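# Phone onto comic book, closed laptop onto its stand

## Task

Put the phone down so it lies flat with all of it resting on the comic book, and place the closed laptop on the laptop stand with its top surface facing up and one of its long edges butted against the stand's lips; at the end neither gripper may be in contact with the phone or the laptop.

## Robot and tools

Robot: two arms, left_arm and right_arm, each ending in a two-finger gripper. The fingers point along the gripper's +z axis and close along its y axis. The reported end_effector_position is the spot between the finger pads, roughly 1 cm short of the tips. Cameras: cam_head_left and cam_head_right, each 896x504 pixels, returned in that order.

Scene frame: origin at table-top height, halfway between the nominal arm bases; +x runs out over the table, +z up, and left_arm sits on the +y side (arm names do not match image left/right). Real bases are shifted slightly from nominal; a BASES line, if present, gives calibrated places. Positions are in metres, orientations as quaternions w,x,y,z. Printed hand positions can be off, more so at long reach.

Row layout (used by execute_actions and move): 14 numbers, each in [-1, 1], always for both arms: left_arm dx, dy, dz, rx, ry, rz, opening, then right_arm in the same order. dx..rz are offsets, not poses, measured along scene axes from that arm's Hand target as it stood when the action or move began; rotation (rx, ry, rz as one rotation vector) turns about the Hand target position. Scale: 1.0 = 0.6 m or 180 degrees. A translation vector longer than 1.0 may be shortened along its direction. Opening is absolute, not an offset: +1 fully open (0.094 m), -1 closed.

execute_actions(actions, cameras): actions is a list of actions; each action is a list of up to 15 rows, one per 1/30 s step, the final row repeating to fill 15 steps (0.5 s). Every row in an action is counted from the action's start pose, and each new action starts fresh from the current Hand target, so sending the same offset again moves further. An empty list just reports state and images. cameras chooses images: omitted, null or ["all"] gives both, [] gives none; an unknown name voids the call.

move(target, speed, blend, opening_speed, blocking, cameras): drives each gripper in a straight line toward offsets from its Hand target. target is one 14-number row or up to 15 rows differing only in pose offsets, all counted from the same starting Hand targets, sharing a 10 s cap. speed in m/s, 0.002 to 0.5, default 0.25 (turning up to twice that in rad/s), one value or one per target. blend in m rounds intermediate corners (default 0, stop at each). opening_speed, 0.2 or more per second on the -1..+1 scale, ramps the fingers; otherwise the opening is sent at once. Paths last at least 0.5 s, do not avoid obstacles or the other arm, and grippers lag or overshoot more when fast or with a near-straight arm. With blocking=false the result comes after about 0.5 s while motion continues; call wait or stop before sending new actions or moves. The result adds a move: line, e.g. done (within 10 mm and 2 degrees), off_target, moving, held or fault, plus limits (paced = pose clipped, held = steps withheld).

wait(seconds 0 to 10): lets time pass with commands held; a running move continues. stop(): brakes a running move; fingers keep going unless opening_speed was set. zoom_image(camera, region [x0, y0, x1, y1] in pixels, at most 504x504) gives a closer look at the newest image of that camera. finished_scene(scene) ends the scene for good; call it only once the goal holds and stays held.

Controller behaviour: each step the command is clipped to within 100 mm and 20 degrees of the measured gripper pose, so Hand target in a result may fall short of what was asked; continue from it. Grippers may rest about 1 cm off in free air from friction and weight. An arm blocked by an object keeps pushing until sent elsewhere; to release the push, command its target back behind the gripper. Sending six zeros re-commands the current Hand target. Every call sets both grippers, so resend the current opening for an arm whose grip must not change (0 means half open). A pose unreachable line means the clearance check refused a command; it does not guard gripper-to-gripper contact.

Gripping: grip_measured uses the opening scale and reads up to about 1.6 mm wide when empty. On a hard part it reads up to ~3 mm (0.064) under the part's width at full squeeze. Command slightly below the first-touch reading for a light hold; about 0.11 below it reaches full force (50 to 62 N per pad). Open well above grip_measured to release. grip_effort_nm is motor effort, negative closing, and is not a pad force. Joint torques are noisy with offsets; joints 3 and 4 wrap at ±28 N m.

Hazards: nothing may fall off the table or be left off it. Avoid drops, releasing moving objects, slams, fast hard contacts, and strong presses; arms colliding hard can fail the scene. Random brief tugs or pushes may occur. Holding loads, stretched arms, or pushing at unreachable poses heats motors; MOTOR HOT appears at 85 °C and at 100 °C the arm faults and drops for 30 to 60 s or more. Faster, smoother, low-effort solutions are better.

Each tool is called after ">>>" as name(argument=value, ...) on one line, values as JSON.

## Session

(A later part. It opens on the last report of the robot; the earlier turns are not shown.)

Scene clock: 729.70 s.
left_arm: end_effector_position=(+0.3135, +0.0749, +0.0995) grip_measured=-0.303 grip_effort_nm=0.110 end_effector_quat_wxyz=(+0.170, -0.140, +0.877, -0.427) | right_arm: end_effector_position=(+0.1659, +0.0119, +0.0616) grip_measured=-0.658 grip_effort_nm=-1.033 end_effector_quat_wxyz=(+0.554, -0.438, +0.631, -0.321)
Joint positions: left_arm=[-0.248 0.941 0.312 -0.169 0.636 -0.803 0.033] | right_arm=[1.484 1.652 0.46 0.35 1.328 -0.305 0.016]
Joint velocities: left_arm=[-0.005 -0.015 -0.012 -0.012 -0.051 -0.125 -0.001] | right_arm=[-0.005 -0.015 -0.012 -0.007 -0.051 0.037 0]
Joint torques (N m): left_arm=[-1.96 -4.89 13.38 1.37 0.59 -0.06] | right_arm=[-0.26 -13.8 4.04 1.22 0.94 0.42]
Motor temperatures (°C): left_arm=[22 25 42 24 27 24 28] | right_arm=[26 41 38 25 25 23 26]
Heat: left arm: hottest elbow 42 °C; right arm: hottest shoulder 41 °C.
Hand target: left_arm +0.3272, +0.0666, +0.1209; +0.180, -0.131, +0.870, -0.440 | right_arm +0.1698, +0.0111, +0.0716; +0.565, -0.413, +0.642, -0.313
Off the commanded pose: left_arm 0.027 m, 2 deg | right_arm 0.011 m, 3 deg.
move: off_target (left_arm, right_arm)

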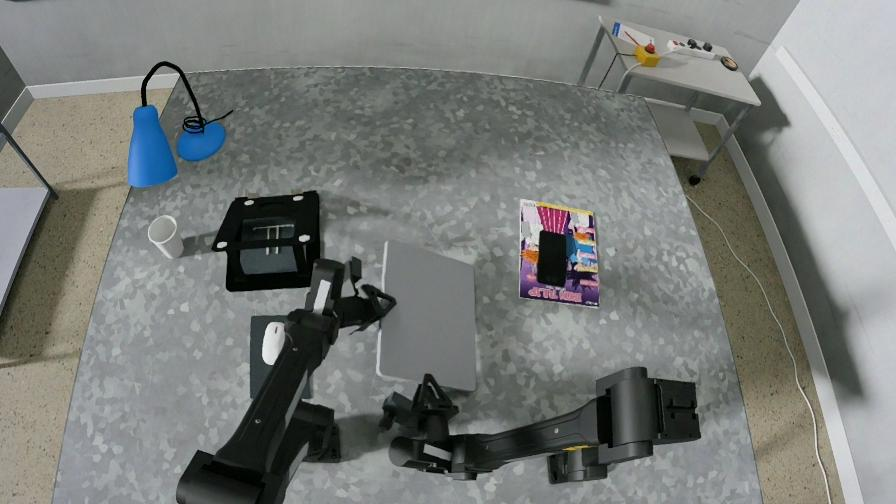

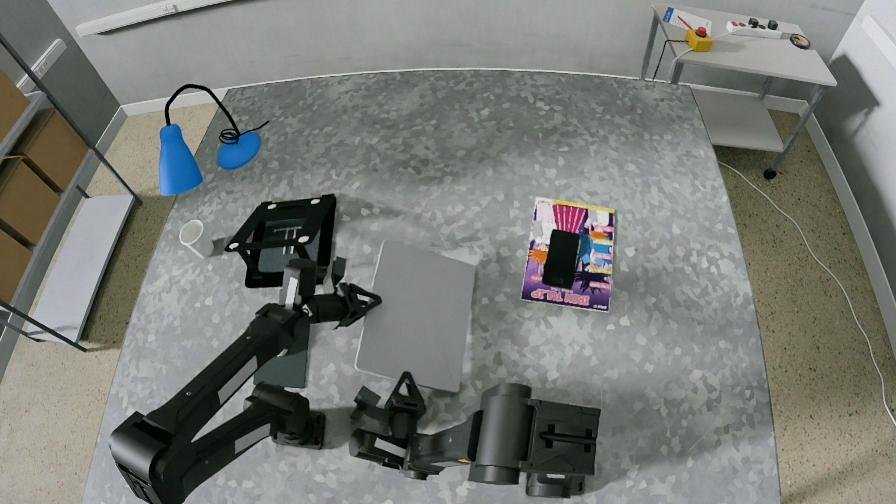

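>>> move(target=[-0.045, 0.075, 0.04, 0, 0, 0, -0.2, 0, 0, 0, 0, 0, 0, -0.85], speed=0.05, cameras=["cam_head_left"])

Scene clock: 733.23 s.
left_arm: end_effector_position=(+0.2818, +0.1090, +0.1148) grip_measured=-0.202 grip_effort_nm=0.120 end_effector_quat_wxyz=(+0.149, -0.143, +0.877, -0.434) | right_arm: end_effector_position=(+0.1654, +0.0112, +0.0593) grip_measured=-0.662 grip_effort_nm=-1.038 end_effector_quat_wxyz=(+0.543, -0.460, +0.618, -0.334)
Joint positions: left_arm=[-0.081 0.769 0.312 -0.483 0.772 -0.64 0.037] | right_arm=[1.484 1.652 0.456 0.35 1.318 -0.361 0.016]
Joint velocities: left_arm=[-0.015 -0.015 0.002 -0.007 0.081 -0.022 0.001] | right_arm=[0.005 0.015 0.007 -0.012 0.037 -0.051 -0.001]
Joint torques (N m): left_arm=[-0.15 -4.25 15.39 0.85 0.53 0.16] | right_arm=[-0.21 -13.63 4.04 1.91 1.28 0.84]
Motor temperatures (°C): left_arm=[22 25 42 24 27 24 28] | right_arm=[26 41 38 25 25 23 26]
Heat: left arm: hottest elbow 42 °C; right arm: hottest shoulder 41 °C.
Hand target: left_arm +0.3011, +0.1119, +0.1443; +0.180, -0.131, +0.870, -0.440 | right_arm +0.1699, +0.0112, +0.0717; +0.565, -0.413, +0.642, -0.312
Off the commanded pose: left_arm 0.035 m, 4 deg | right_arm 0.013 m, 7 deg.
move: off_target (left_arm, right_arm)
Images, in order (width x height): cam_head_left 896x504.

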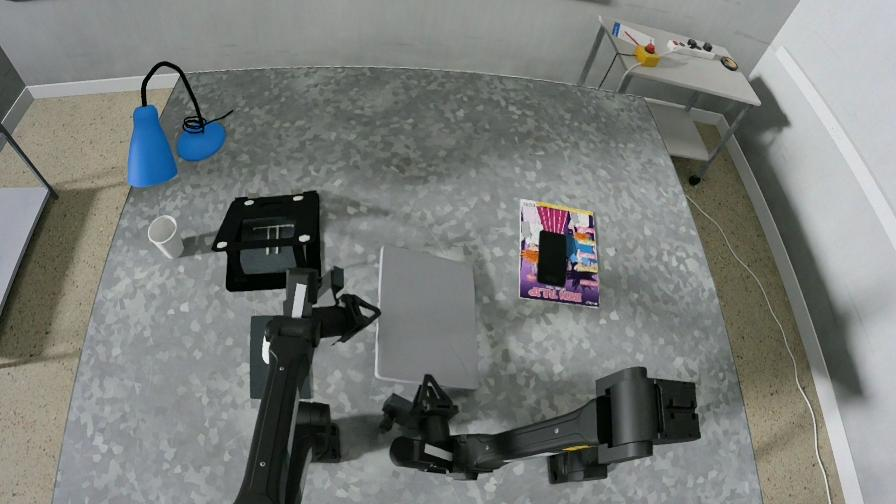

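>>> move(target=[-0.118, 0.463, 0.177, 0.358, -0.154, 0.291, -0.2, 0, 0, 0, 0, 0, 0, -0.85], speed=0.25, cameras=["cam_head_left"])

Scene clock: 743.43 s.
left_arm: end_effector_position=(+0.2317, +0.3868, +0.2521) grip_measured=-0.202 grip_effort_nm=0.115 end_effector_quat_wxyz=(+0.574, -0.269, +0.756, +0.161) | right_arm: end_effector_position=(+0.1652, +0.0099, +0.0581) grip_measured=-0.662 grip_effort_nm=-1.038 end_effector_quat_wxyz=(+0.540, -0.464, +0.616, -0.336)
Joint positions: left_arm=[0.627 0.032 0.332 -0.593 0.038 -0.056 0.037] | right_arm=[1.484 1.652 0.452 0.35 1.315 -0.369 0.016]
Joint velocities: left_arm=[-0.005 -0.005 0.017 -0.012 -0.007 -0.066 0] | right_arm=[-0.005 -0.015 0.002 -0.007 0.007 0.007 0]
Joint torques (N m): left_arm=[-0.09 2.84 10.93 2.59 0.09 0.06] | right_arm=[-0.15 -13.63 4.21 2.02 1.36 0.87]
Motor temperatures (°C): left_arm=[22 25 43 24 27 24 27] | right_arm=[26 42 38 25 26 24 26]
Heat: left arm: hottest elbow 43 °C; right arm: hottest shoulder 42 °C.
Hand target: left_arm +0.2328, +0.3915, +0.2513; +0.574, -0.269, +0.755, +0.167 | right_arm +0.1698, +0.0112, +0.0717; +0.565, -0.413, +0.642, -0.312
Off the commanded pose: left_arm 0.004 m, 1 deg | right_arm 0.014 m, 8 deg.
move: off_target (right_arm)
Images, in order (width x height): cam_head_left 896x504.

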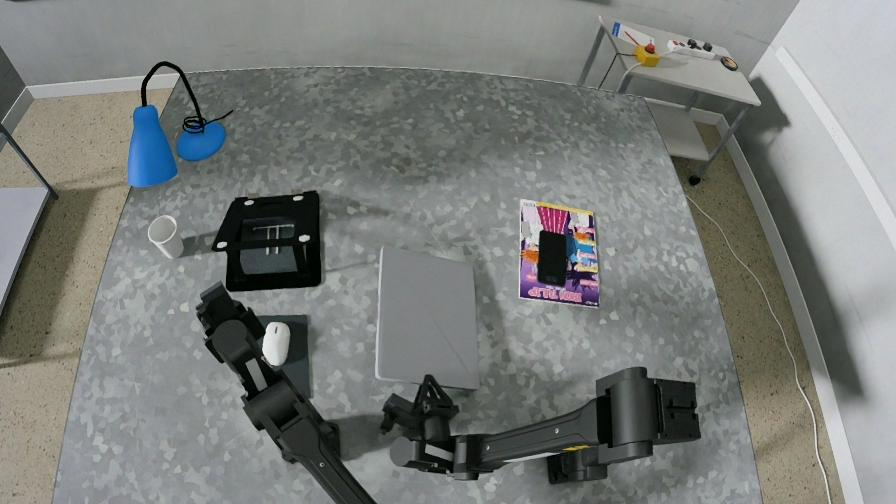

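>>> move(target=[0, 0, 0, 0, 0, 0, -0.2, 0.08, 0, 0.3, 0, 0, 0, -0.85], speed=0.08, cameras=["cam_head_left","cam_head_right"])

Scene clock: 748.67 s.
left_arm: end_effector_position=(+0.2317, +0.3868, +0.2522) grip_measured=-0.202 grip_effort_nm=0.115 end_effector_quat_wxyz=(+0.574, -0.269, +0.756, +0.161) | right_arm: end_effector_position=(+0.1971, -0.0273, +0.1566) grip_measured=-0.672 grip_effort_nm=-1.038 end_effector_quat_wxyz=(+0.500, -0.501, +0.618, -0.342)
Joint positions: left_arm=[0.627 0.032 0.332 -0.593 0.039 -0.056 0.037] | right_arm=[1.347 1.172 0.448 -0.028 1.171 -0.569 0.015]
Joint velocities: left_arm=[0.005 -0.015 0.007 -0.002 -0.037 -0.037 0.001] | right_arm=[-0.015 -0.005 0.002 -0.007 0.051 -0.081 -0.001]
Joint torques (N m): left_arm=[-0.5 2.43 10.71 2.43 0.16 0.09] | right_arm=[-0.5 -13.8 17.26 1.73 2.49 0.12]
Motor temperatures (°C): left_arm=[22 25 43 24 27 24 27] | right_arm=[26 42 39 25 28 24 27]
Heat: left arm: hottest elbow 43 °C; right arm: hottest shoulder 42 °C.
Hand target: left_arm +0.2328, +0.3915, +0.2514; +0.574, -0.269, +0.755, +0.167 | right_arm +0.2157, +0.0091, +0.2481; +0.567, -0.413, +0.640, -0.312
Off the commanded pose: left_arm 0.005 m, 1 deg | right_arm 0.105 m, 13 deg; position clipped.
move: off_target (right_arm); limits=paced

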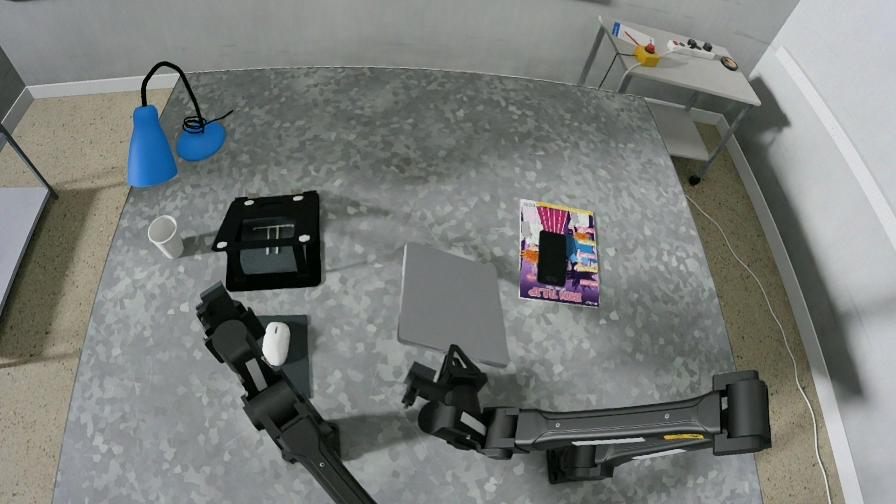

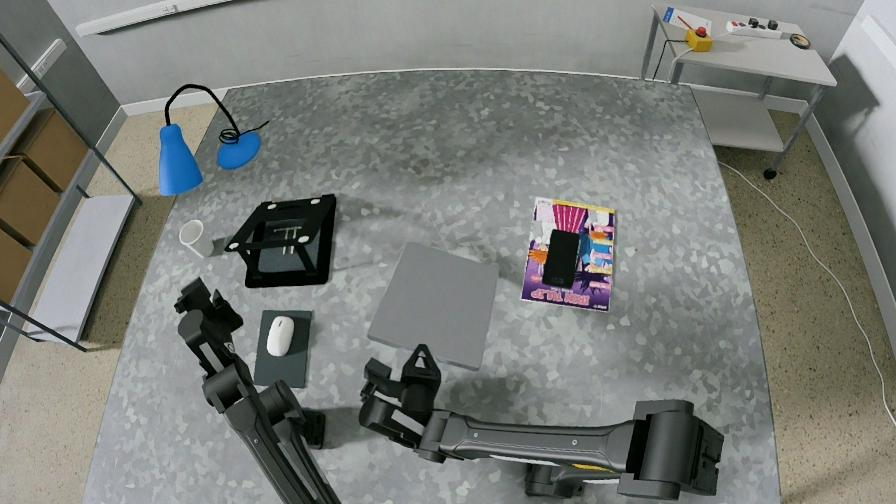

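>>> move(target=[0, 0, 0, 0, 0, 0, -0.2, 0.167, 0.0, 0.18, 0, 0, 0.28, -0.85], speed=0.12, cameras=["cam_head_left","cam_head_right"])

Scene clock: 767.53 s.
left_arm: end_effector_position=(+0.2317, +0.3869, +0.2522) grip_measured=-0.202 grip_effort_nm=0.120 end_effector_quat_wxyz=(+0.574, -0.269, +0.756, +0.161) | right_arm: end_effector_position=(+0.2604, -0.0211, +0.2153) grip_measured=-0.670 grip_effort_nm=-1.033 end_effector_quat_wxyz=(-0.572, +0.696, -0.433, +0.018)
Joint positions: left_arm=[0.627 0.032 0.332 -0.593 0.039 -0.056 0.037] | right_arm=[0.661 0.906 0.448 0.089 -0.297 -1.158 0.016]
Joint velocities: left_arm=[-0.005 -0.015 0.002 -0.002 0.037 0.007 0.001] | right_arm=[-0.005 -0.005 0.002 0.007 -0.007 -0.037 0]
Joint torques (N m): left_arm=[-0.79 3.31 10.96 2.52 0.11 0.11] | right_arm=[-1.03 -7.82 17.2 4.14 -0.24 0.4]
Motor temperatures (°C): left_arm=[22 25 42 24 27 23 27] | right_arm=[26 42 51 25 32 24 27]
Heat: left arm: hottest elbow 42 °C; right arm: hottest elbow 51 °C.
Hand target: left_arm +0.2328, +0.3916, +0.2514; +0.574, -0.269, +0.755, +0.167 | right_arm +0.2954, -0.0038, +0.3073; -0.651, +0.645, -0.398, +0.045
Off the commanded pose: left_arm 0.005 m, 1 deg | right_arm 0.154 m, 11 deg; position clipped.
move: off_target (right_arm); limits=paced

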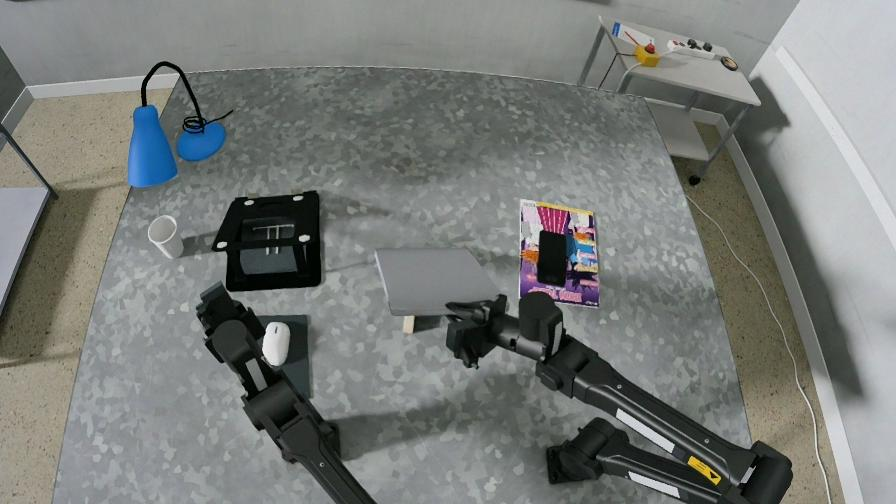

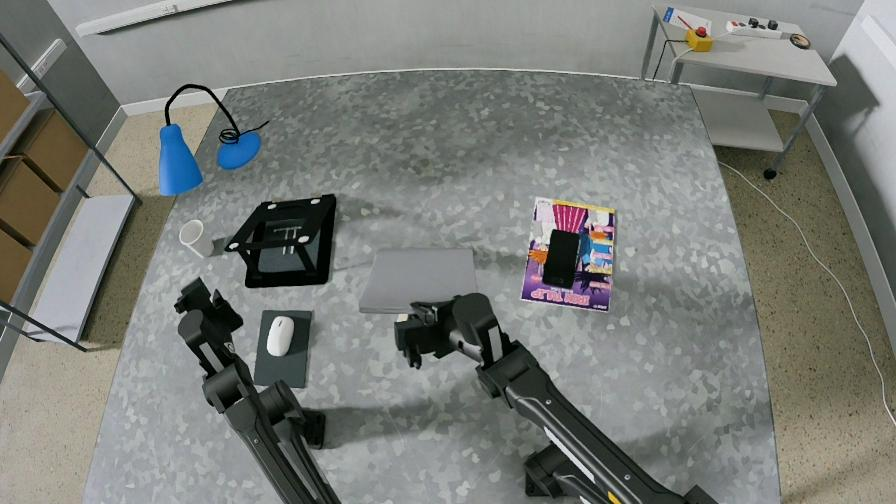

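>>> zoom_image(camera="cam_head_left", region=[360, 230, 560, 380])

>>> zoom_image(camera="cam_head_right", region=[340, 230, 540, 380])

Scaled by 2.520.

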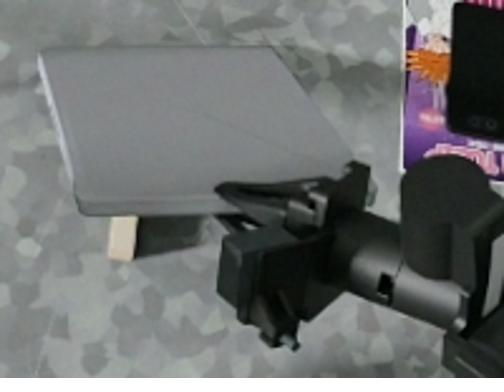

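Scaled by 2.520.

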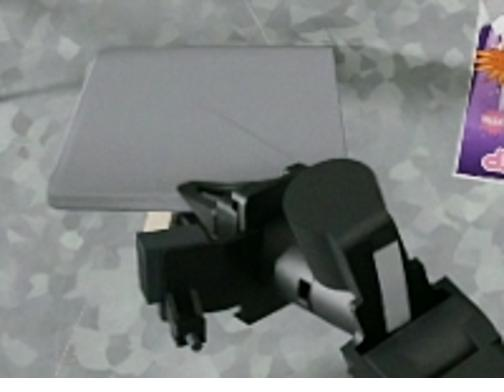

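>>> move(target=[0, 0, 0, 0, 0, 0, -0.2, -0.16, 0.02, -0.24, 0, 0, -0.28, -0.85], speed=0.1, cameras=["cam_head_left","cam_head_right"])

Scene clock: 815.80 s.
left_arm: end_effector_position=(+0.2317, +0.3869, +0.2522) grip_measured=-0.202 grip_effort_nm=0.120 end_effector_quat_wxyz=(+0.574, -0.269, +0.756, +0.161) | right_arm: end_effector_position=(+0.1921, -0.0166, +0.1242) grip_measured=-0.671 grip_effort_nm=-1.038 end_effector_quat_wxyz=(+0.526, -0.477, +0.616, -0.341)
Joint positions: left_arm=[0.627 0.032 0.332 -0.593 0.039 -0.056 0.037] | right_arm=[1.38 1.339 0.407 0.245 1.226 -0.576 0.015]
Joint velocities: left_arm=[-0.005 -0.015 -0.012 -0.012 0.022 0.007 -0.001] | right_arm=[0.005 -0.005 -0.007 0.012 -0.007 0.007 -0.001]
Joint torques (N m): left_arm=[-0.62 3.25 10.88 2.61 0.09 0.08] | right_arm=[0.97 -10.34 11.81 1.46 1.94 0.67]
Motor temperatures (°C): left_arm=[22 25 41 24 27 23 27] | right_arm=[26 40 60 26 28 24 28]
Heat: left arm: hottest elbow 41 °C; right arm: hottest elbow 60 °C.
Hand target: left_arm +0.2328, +0.3916, +0.2514; +0.574, -0.269, +0.755, +0.167 | right_arm +0.1983, +0.0105, +0.1619; +0.563, -0.418, +0.639, -0.316
Off the commanded pose: left_arm 0.005 m, 1 deg | right_arm 0.047 m, 9 deg.
move: off_target (right_arm)

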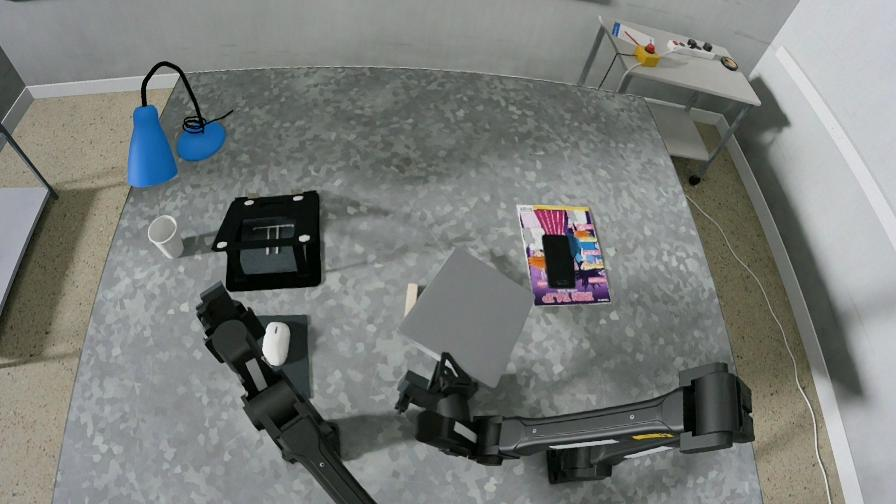

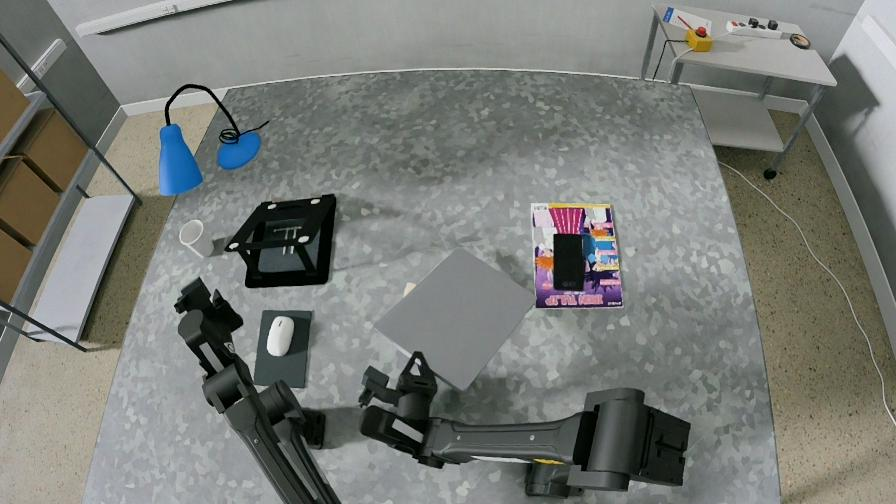

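>>> execute_actions(actions=[])

Scene clock: 827.50 s.
left_arm: end_effector_position=(+0.2317, +0.3869, +0.2522) grip_measured=-0.202 grip_effort_nm=0.115 end_effector_quat_wxyz=(+0.574, -0.269, +0.756, +0.161) | right_arm: end_effector_position=(+0.1921, -0.0167, +0.1242) grip_measured=-0.671 grip_effort_nm=-1.043 end_effector_quat_wxyz=(+0.526, -0.477, +0.616, -0.341)
Joint positions: left_arm=[0.627 0.032 0.332 -0.593 0.039 -0.056 0.037] | right_arm=[1.38 1.339 0.407 0.245 1.227 -0.576 0.015]
Joint velocities: left_arm=[0.005 0.005 0.007 -0.007 0.007 0.007 0] | right_arm=[-0.005 -0.005 0.002 0.002 0.037 0.007 0]
Joint torques (N m): left_arm=[-0.09 3.49 10.96 2.47 0.1 0.09] | right_arm=[0.91 -10.4 11.81 1.47 1.92 0.65]
Motor temperatures (°C): left_arm=[22 25 41 24 27 23 27] | right_arm=[26 40 57 26 31 24 28]
Heat: left arm: hottest elbow 41 °C; right arm: hottest elbow 57 °C.
Hand target: left_arm +0.2328, +0.3916, +0.2514; +0.574, -0.269, +0.755, +0.167 | right_arm +0.1983, +0.0104, +0.1619; +0.563, -0.418, +0.639, -0.316
Tool commands: left_gripper/opening=-0.2 right_gripper/opening=-0.85
Off the commanded pose: left_arm 0.005 m, 1 deg | right_arm 0.047 m, 9 deg.

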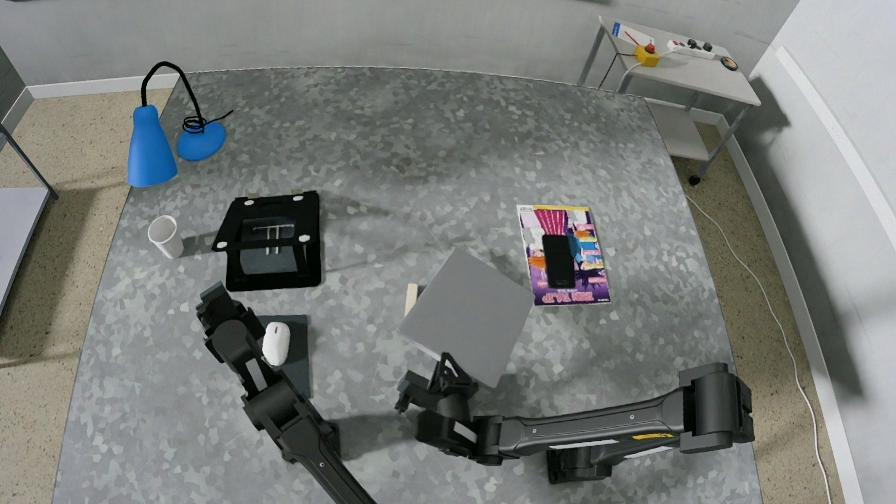

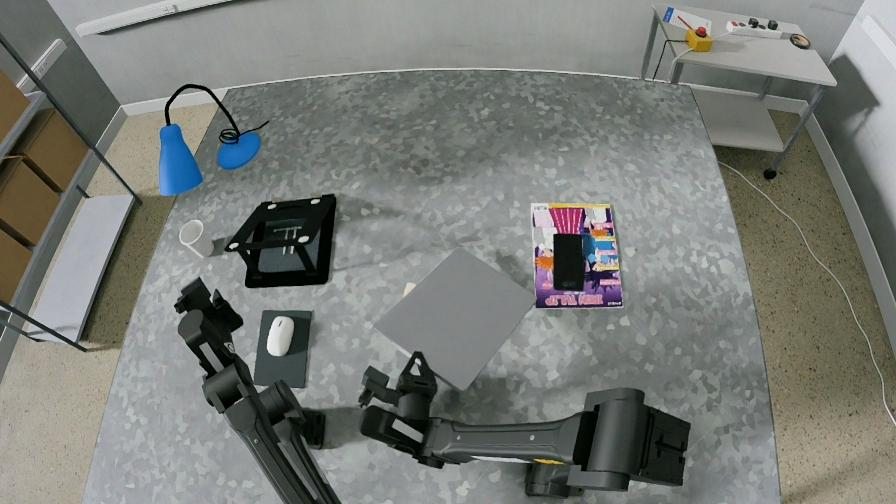

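>>> move(target=[0.195,-0.369,-0.102,-0.496,0.263,-0.360,0.1,0,0,0,0,0,0,-0.85], speed=0.25)

Scene clock: 866.67 s.
left_arm: end_effector_position=(+0.3289, +0.1672, +0.1752) grip_measured=+0.098 grip_effort_nm=0.125 end_effector_quat_wxyz=(-0.088, -0.111, +0.807, -0.573) | right_arm: end_effector_position=(+0.1914, -0.0167, +0.1233) grip_measured=-0.671 grip_effort_nm=-1.038 end_effector_quat_wxyz=(+0.524, -0.478, +0.617, -0.341)
Joint positions: left_arm=[0.256 1.47 0.836 -1.641 1.125 0.467 0.052] | right_arm=[1.382 1.339 0.409 0.227 1.227 -0.564 0.015]
Joint velocities: left_arm=[-0.005 -0.015 -0.002 0.002 0.007 -0.037 -0.001] | right_arm=[-0.005 -0.005 0.002 -0.007 0.022 -0.051 -0.001]
Joint torques (N m): left_arm=[-2.49 -9 12.05 -1.18 0.6 0.17] | right_arm=[0.73 -10.46 11.9 1.46 1.92 0.67]
Motor temperatures (°C): left_arm=[22 25 41 24 27 23 27] | right_arm=[26 40 53 25 34 24 28]
Heat: left arm: hottest elbow 41 °C; right arm: hottest elbow 53 °C.
Hand target: left_arm +0.3447, +0.1673, +0.1851; -0.078, -0.095, +0.811, -0.572 | right_arm +0.1984, +0.0105, +0.1620; +0.563, -0.418, +0.639, -0.316
Off the commanded pose: left_arm 0.026 m, 3 deg | right_arm 0.048 m, 9 deg.
move: off_target (left_arm, right_arm)

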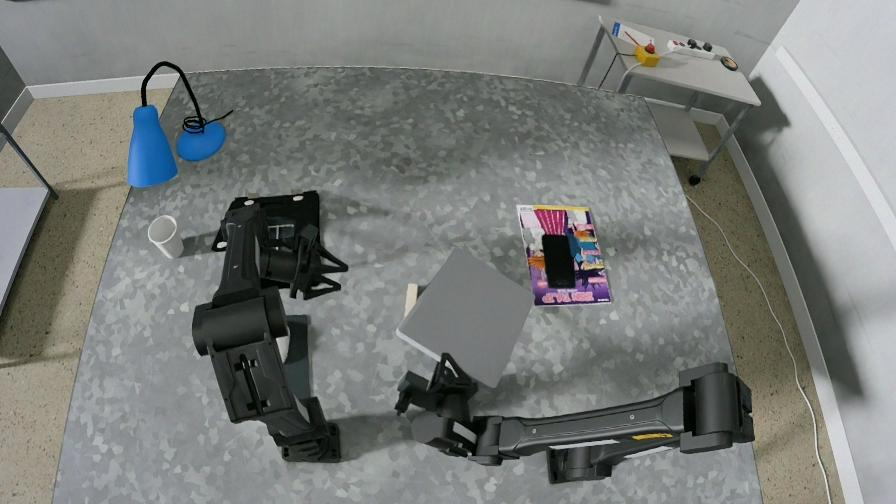

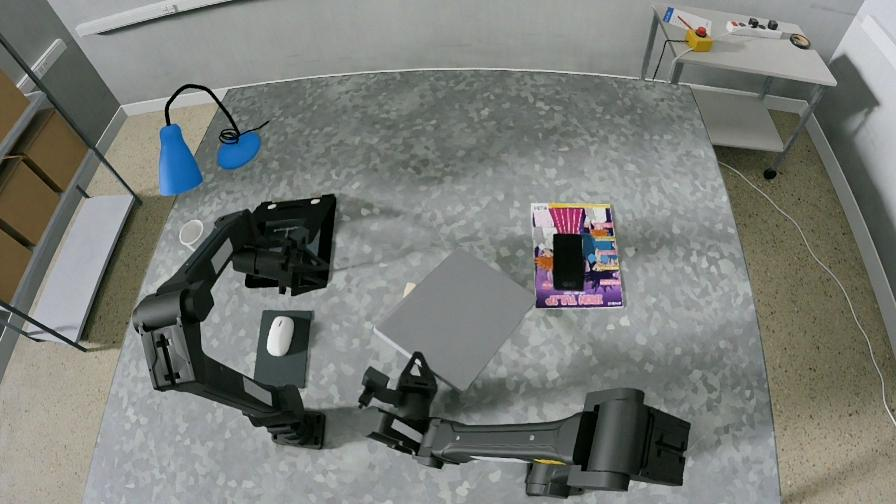

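>>> move(target=[0.04,-0.145,-0.108,0,0,0,0.1,0,0,0,0,0,0,-0.85], speed=0.1, cameras=[])

>>> wait(seconds=0)

>>> zoom_image(camera="cam_head_right", region=[240, 200, 560, 420])

Scene clock: 876.53 s.
left_arm: end_effector_position=(+0.3761, +0.0844, +0.1211) grip_measured=+0.098 grip_effort_nm=0.125 end_effector_quat_wxyz=(-0.073, -0.100, +0.810, -0.574) | right_arm: end_effector_position=(+0.1914, -0.0167, +0.1233) grip_measured=-0.671 grip_effort_nm=-1.038 end_effector_quat_wxyz=(+0.524, -0.478, +0.617, -0.341)
Joint positions: left_arm=[-0.016 1.515 0.765 -0.87 1.233 -0.196 0.052] | right_arm=[1.382 1.339 0.409 0.227 1.227 -0.563 0.015]
Joint velocities: left_arm=[-0.015 -0.005 -0.012 0.002 -0.051 0.007 -0.001] | right_arm=[-0.015 0.005 0.007 -0.012 -0.022 -0.11 0]
Joint torques (N m): left_arm=[-2.02 -13.04 6.08 0.42 0.49 -0.06] | right_arm=[0.73 -10.58 11.9 1.46 1.91 0.67]
Motor temperatures (°C): left_arm=[22 25 41 24 27 23 27] | right_arm=[26 40 55 25 35 24 28]
Heat: left arm: hottest elbow 41 °C; right arm: hottest elbow 55 °C.
Hand target: left_arm +0.3702, +0.0801, +0.1217; -0.075, -0.096, +0.811, -0.573 | right_arm +0.1984, +0.0105, +0.1620; +0.563, -0.418, +0.639, -0.316
Off the commanded pose: left_arm 0.008 m, 1 deg | right_arm 0.048 m, 9 deg.
move: off_target (right_arm)
No camera images: "cameras" was empty.

Scene clock: 876.53 s.
left_arm: end_effector_position=(+0.3761, +0.0844, +0.1211) grip_measured=+0.098 grip_effort_nm=0.125 end_effector_quat_wxyz=(-0.073, -0.100, +0.810, -0.574) | right_arm: end_effector_position=(+0.1914, -0.0167, +0.1233) grip_measured=-0.671 grip_effort_nm=-1.038 end_effector_quat_wxyz=(+0.524, -0.478, +0.617, -0.341)
Joint positions: left_arm=[-0.016 1.515 0.765 -0.87 1.233 -0.196 0.052] | right_arm=[1.382 1.339 0.409 0.227 1.227 -0.563 0.015]
Joint velocities: left_arm=[-0.015 -0.005 -0.012 0.002 -0.051 0.007 -0.001] | right_arm=[-0.015 0.005 0.007 -0.012 -0.022 -0.11 0]
Joint torques (N m): left_arm=[-2.02 -13.04 6.08 0.42 0.49 -0.06] | right_arm=[0.73 -10.58 11.9 1.46 1.91 0.67]
Motor temperatures (°C): left_arm=[22 25 41 24 27 23 27] | right_arm=[26 40 55 25 35 24 28]
Heat: left arm: hottest elbow 41 °C; right arm: hottest elbow 55 °C.
Hand target: left_arm +0.3702, +0.0801, +0.1217; -0.075, -0.096, +0.811, -0.573 | right_arm +0.1984, +0.0105, +0.1620; +0.563, -0.418, +0.639, -0.316
Tool commands: left_gripper/opening=+0.1 right_gripper/opening=-0.85
Off the commanded pose: left_arm 0.008 m, 1 deg | right_arm 0.048 m, 9 deg.

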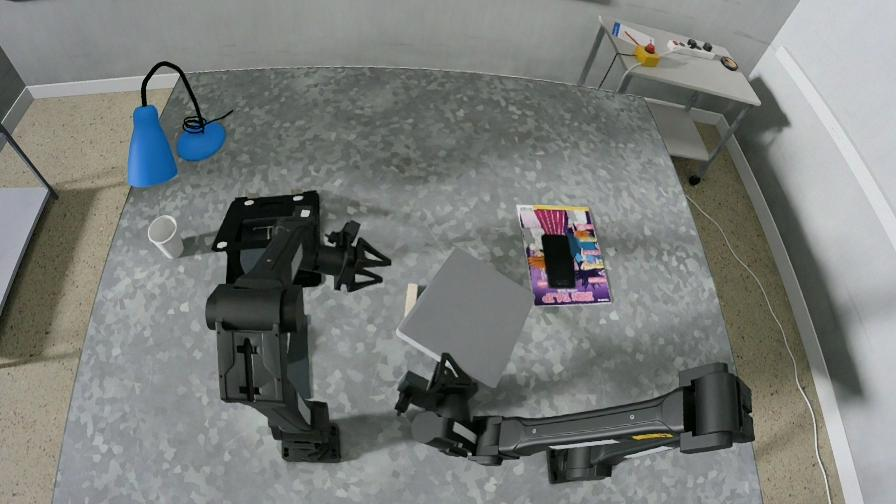

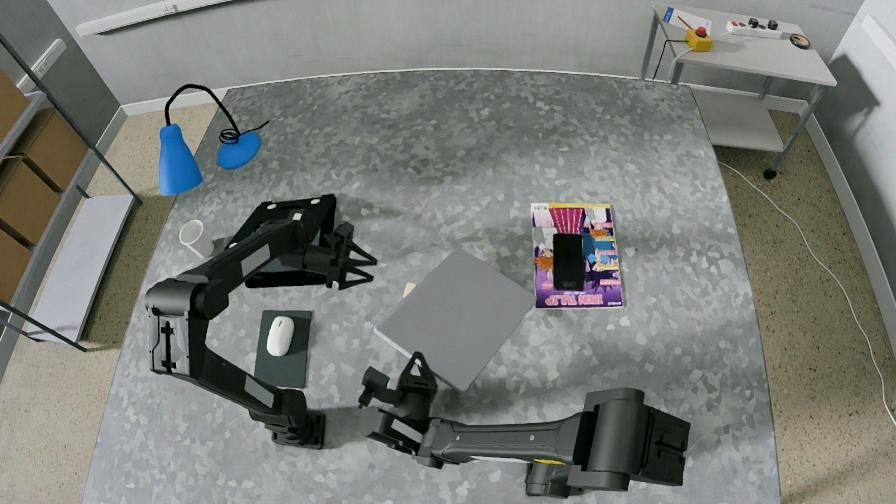

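Scaled by 1.575.

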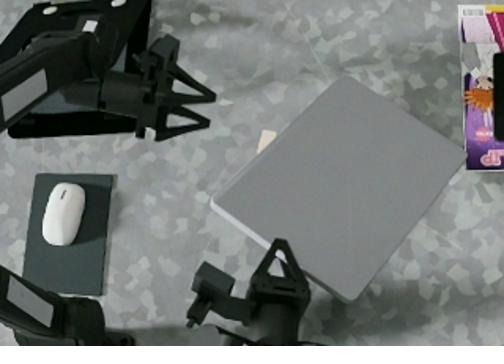

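>>> move(target=[-0.03,-0.11,-0.045,0,0,0,0.1,0,0,0,0,0,0,-0.85], speed=0.06)

>>> zoom_image(camera="cam_head_left", region=[340, 220, 560, 400])

>>> zoom_image(camera="cam_head_right", region=[320, 220, 540, 400])

Scene clock: 885.10 s.
left_arm: end_effector_position=(+0.3565, +0.0184, +0.0903) grip_measured=+0.098 grip_effort_nm=0.125 end_effector_quat_wxyz=(-0.079, -0.106, +0.810, -0.572) | right_arm: end_effector_position=(+0.1914, -0.0167, +0.1233) grip_measured=-0.671 grip_effort_nm=-1.038 end_effector_quat_wxyz=(+0.524, -0.478, +0.617, -0.341)
Joint positions: left_arm=[-0.216 1.494 0.592 -0.199 1.187 -0.769 0.052] | right_arm=[1.382 1.339 0.409 0.227 1.227 -0.563 0.015]
Joint velocities: left_arm=[-0.005 -0.005 0.007 -0.012 -0.081 -0.007 0] | right_arm=[-0.015 -0.015 -0.002 -0.002 -0.007 0.022 0]
Joint torques (N m): left_arm=[-2.9 -13.04 6.26 1.47 0.41 -0.01] | right_arm=[0.79 -10.46 11.88 1.43 1.92 0.66]
Motor temperatures (°C): left_arm=[22 25 40 24 27 23 27] | right_arm=[26 40 56 25 35 24 28]
Heat: left arm: hottest elbow 40 °C; right arm: hottest elbow 56 °C.
Hand target: left_arm +0.3526, +0.0141, +0.0960; -0.074, -0.097, +0.810, -0.574 | right_arm +0.1984, +0.0105, +0.1620; +0.563, -0.418, +0.639, -0.316
Off the commanded pose: left_arm 0.007 m, 1 deg | right_arm 0.048 m, 9 deg.
move: off_target (right_arm)

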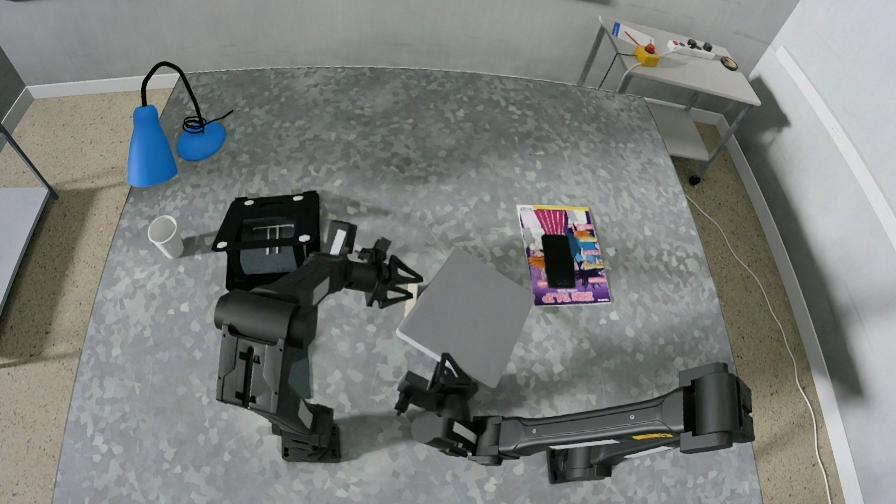

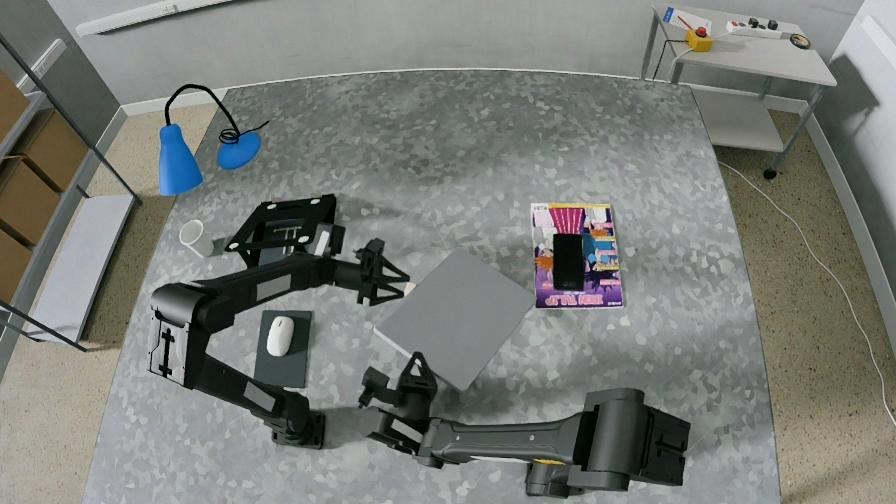

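Scaled by 2.291.

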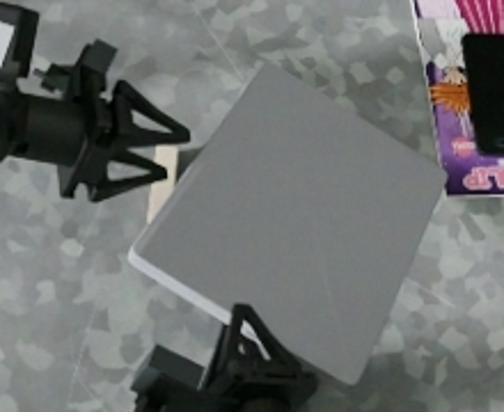

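Scaled by 2.291.

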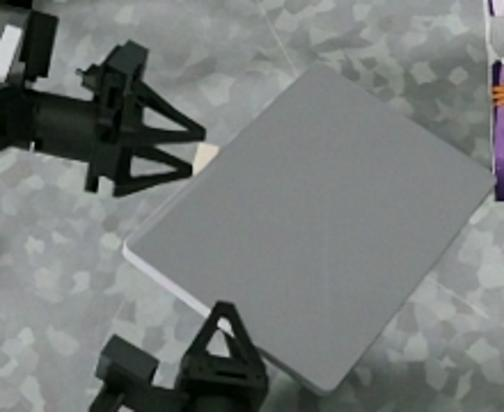

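>>> move(target=[0,-0.077,-0.026,0,0,0,0.1,0,0,0,0,0,0,-0.85], speed=0.05)

>>> zoom_image(camera="cam_head_left", region=[340, 220, 560, 400])

Scene clock: 891.03 s.
left_arm: end_effector_position=(+0.3578, -0.0284, +0.0872) grip_measured=+0.098 grip_effort_nm=0.125 end_effector_quat_wxyz=(-0.066, -0.097, +0.809, -0.576) | right_arm: end_effector_position=(+0.1914, -0.0167, +0.1233) grip_measured=-0.671 grip_effort_nm=-1.033 end_effector_quat_wxyz=(+0.524, -0.478, +0.617, -0.341)
Joint positions: left_arm=[-0.35 1.53 0.564 0.144 1.108 -1.038 0.052] | right_arm=[1.382 1.339 0.409 0.227 1.227 -0.563 0.015]
Joint velocities: left_arm=[-0.005 -0.005 -0.007 -0.002 -0.066 -0.022 -0.002] | right_arm=[0.005 0.005 -0.012 -0.002 0.051 -0.066 0.001]
Joint torques (N m): left_arm=[-1.73 -10.05 5.89 1.66 0.31 -0.03] | right_arm=[0.73 -10.52 11.9 1.43 1.92 0.67]
Motor temperatures (°C): left_arm=[22 25 40 24 27 23 27] | right_arm=[26 40 57 25 36 24 28]
Heat: left arm: hottest elbow 40 °C; right arm: hottest elbow 57 °C.
Hand target: left_arm +0.3523, -0.0321, +0.0812; -0.073, -0.098, +0.809, -0.575 | right_arm +0.1984, +0.0105, +0.1620; +0.563, -0.418, +0.639, -0.316
Off the commanded pose: left_arm 0.009 m, 1 deg | right_arm 0.048 m, 9 deg.
move: off_target (right_arm)

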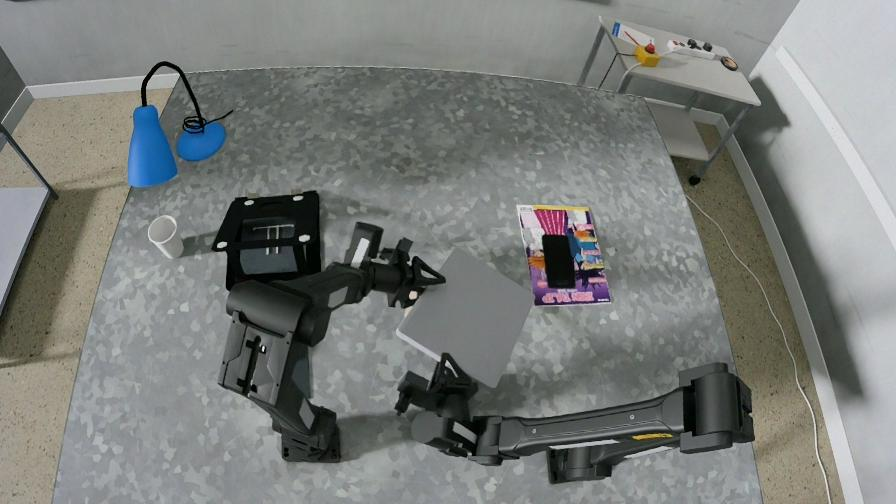

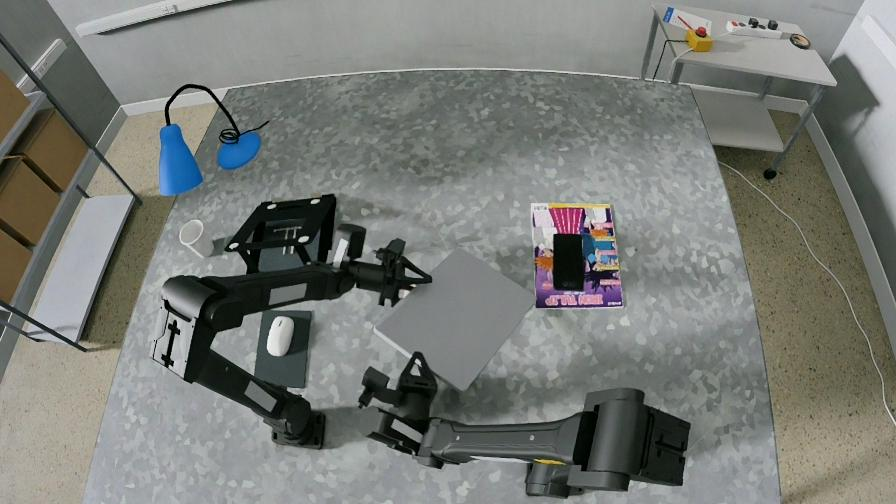

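Scaled by 2.291.

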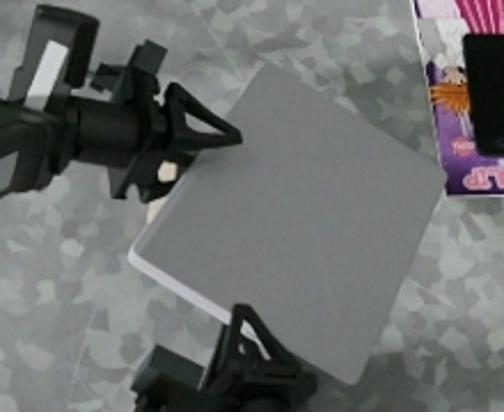

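>>> move(target=[0,0,0,0,0,0,-0.85,0,0,0,0,0,0,-0.85], opening_speed=0.4)

>>> zoom_image(camera="cam_head_left", region=[340, 220, 560, 400])

Scene clock: 895.73 s.
left_arm: end_effector_position=(+0.3575, -0.0280, +0.0846) grip_measured=-0.648 grip_effort_nm=-1.009 end_effector_quat_wxyz=(-0.063, -0.095, +0.810, -0.576) | right_arm: end_effector_position=(+0.1920, -0.0171, +0.1257) grip_measured=-0.672 grip_effort_nm=-1.038 end_effector_quat_wxyz=(+0.528, -0.469, +0.620, -0.342)
Joint positions: left_arm=[-0.35 1.535 0.561 0.152 1.105 -1.03 0.017] | right_arm=[1.382 1.339 0.413 0.227 1.24 -0.551 0.015]
Joint velocities: left_arm=[0.015 -0.005 0.007 -0.027 -0.007 -0.007 0] | right_arm=[0.005 0.015 -0.002 0.002 -0.007 -0.022 -0.001]
Joint torques (N m): left_arm=[-2.43 -10.4 6.15 1.59 0.42 -0.14] | right_arm=[0.73 -10.52 11.75 1.32 1.52 0.57]
Motor temperatures (°C): left_arm=[22 25 39 24 27 23 27] | right_arm=[26 40 57 25 36 24 28]
Heat: left arm: hottest elbow 39 °C; right arm: hottest elbow 57 °C.
Hand target: left_arm +0.3523, -0.0321, +0.0813; -0.073, -0.098, +0.809, -0.575 | right_arm +0.1984, +0.0104, +0.1619; +0.563, -0.418, +0.639, -0.316
Off the commanded pose: left_arm 0.007 m, 1 deg | right_arm 0.046 m, 8 deg.
move: off_target (right_arm)

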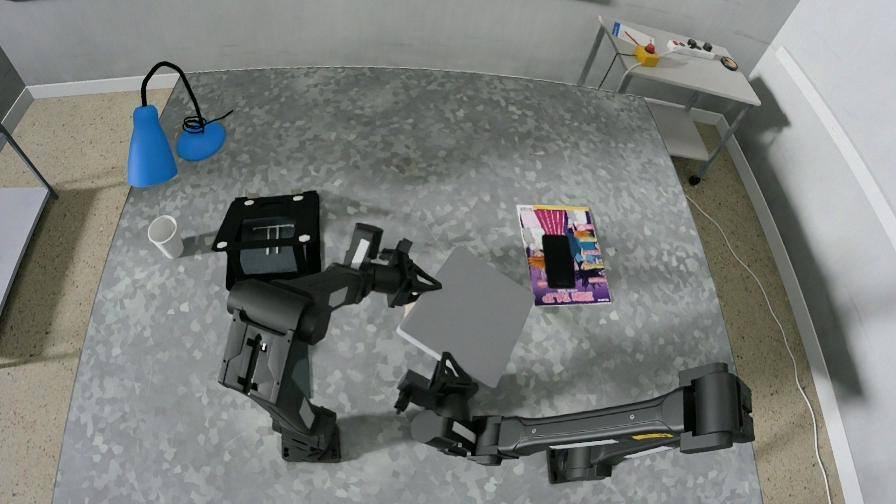

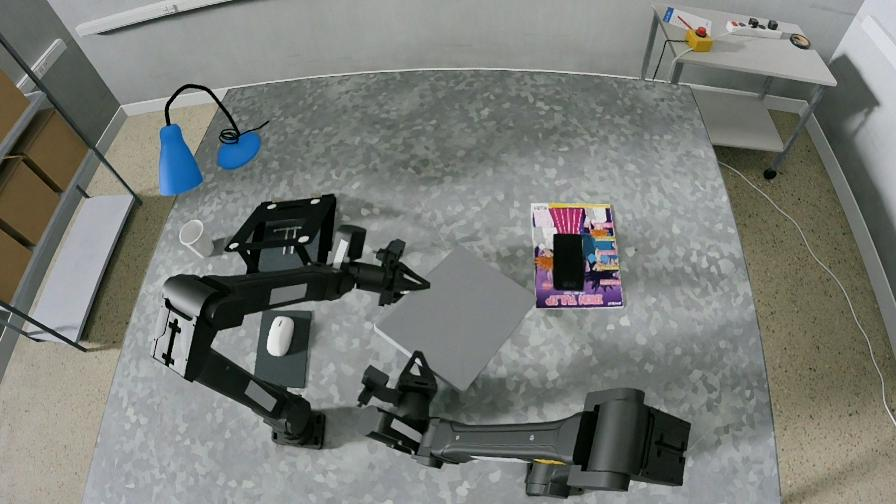

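Scaled by 2.291.

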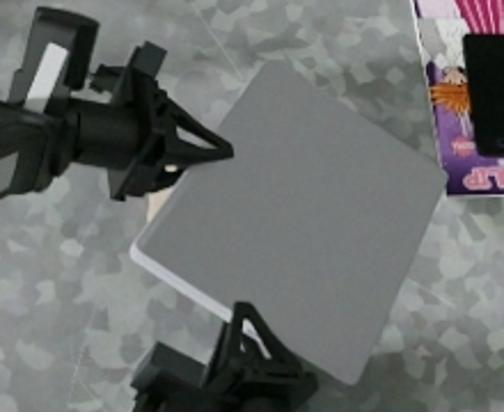

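>>> move(target=[0,0,0.08,0,0,0,-0.85,0,0,-0.05,0,0,0,-0.85], speed=0.04)

>>> zoom_image(camera="cam_head_left", region=[340, 220, 560, 400])

Scene clock: 901.20 s.
left_arm: end_effector_position=(+0.3536, -0.0232, +0.0951) grip_measured=-0.648 grip_effort_nm=-1.009 end_effector_quat_wxyz=(-0.048, -0.086, +0.824, -0.558) | right_arm: end_effector_position=(+0.1880, -0.0102, +0.1238) grip_measured=-0.673 grip_effort_nm=-1.033 end_effector_quat_wxyz=(+0.549, -0.445, +0.623, -0.336)
Joint positions: left_arm=[-0.35 1.464 0.57 0.014 1.065 -0.946 0.017] | right_arm=[1.404 1.392 0.413 0.33 1.282 -0.54 0.015]
Joint velocities: left_arm=[0.005 0.005 -0.002 -0.012 0.037 0.022 0] | right_arm=[0.005 0.015 -0.002 0.002 0.022 0.037 0]
Joint torques (N m): left_arm=[-2.61 -15.97 9.88 -0.25 1.97 -0.83] | right_arm=[-0.85 -6.95 9.72 1.98 0.09 0.5]
Motor temperatures (°C): left_arm=[22 26 39 24 27 24 27] | right_arm=[26 40 56 25 35 24 29]
Heat: left arm: hottest elbow 39 °C; right arm: hottest elbow 56 °C.
Hand target: left_arm +0.3524, -0.0319, +0.1289; -0.073, -0.098, +0.809, -0.575 | right_arm +0.1985, +0.0104, +0.1319; +0.563, -0.418, +0.639, -0.316
Off the commanded pose: left_arm 0.035 m, 4 deg | right_arm 0.024 m, 5 deg.
move: off_target (left_arm, right_arm)

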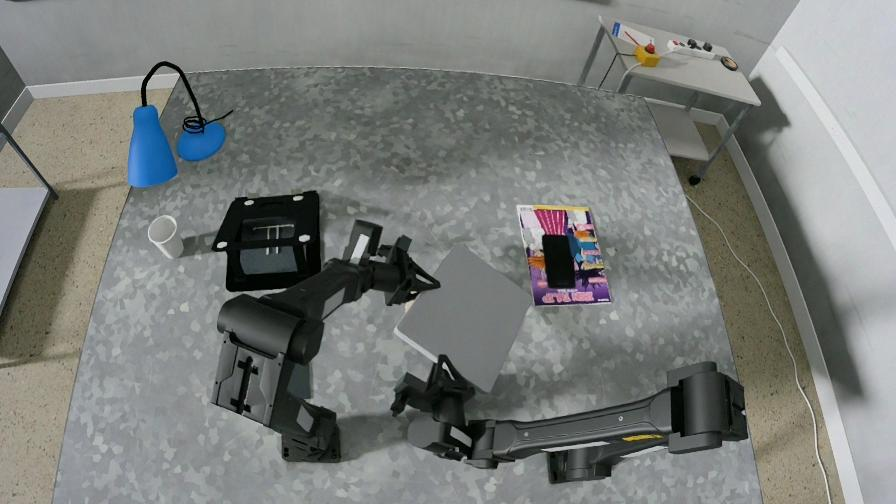

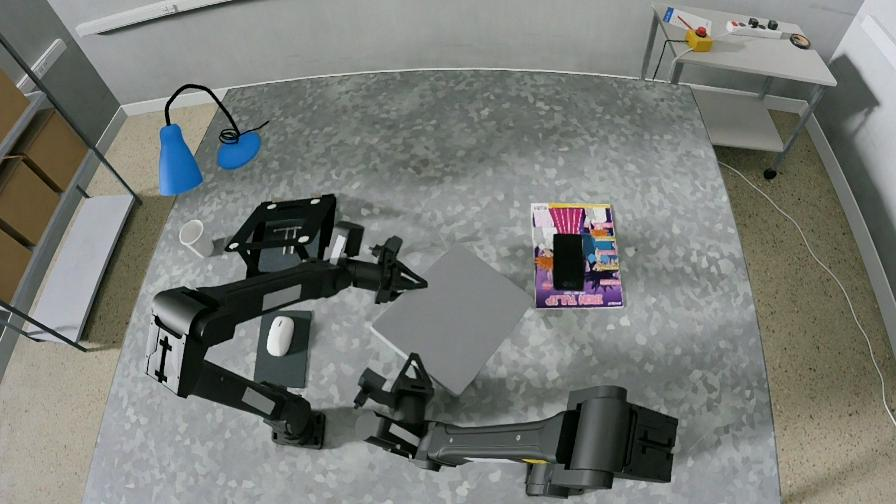

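Scaled by 2.291.

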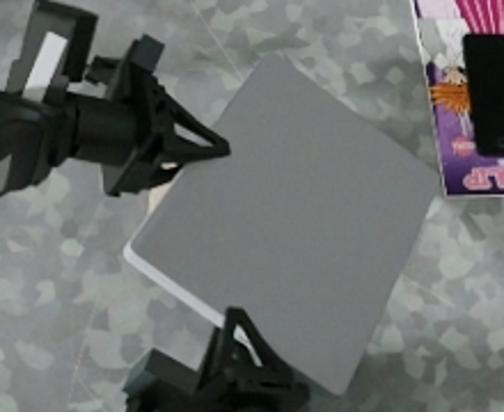

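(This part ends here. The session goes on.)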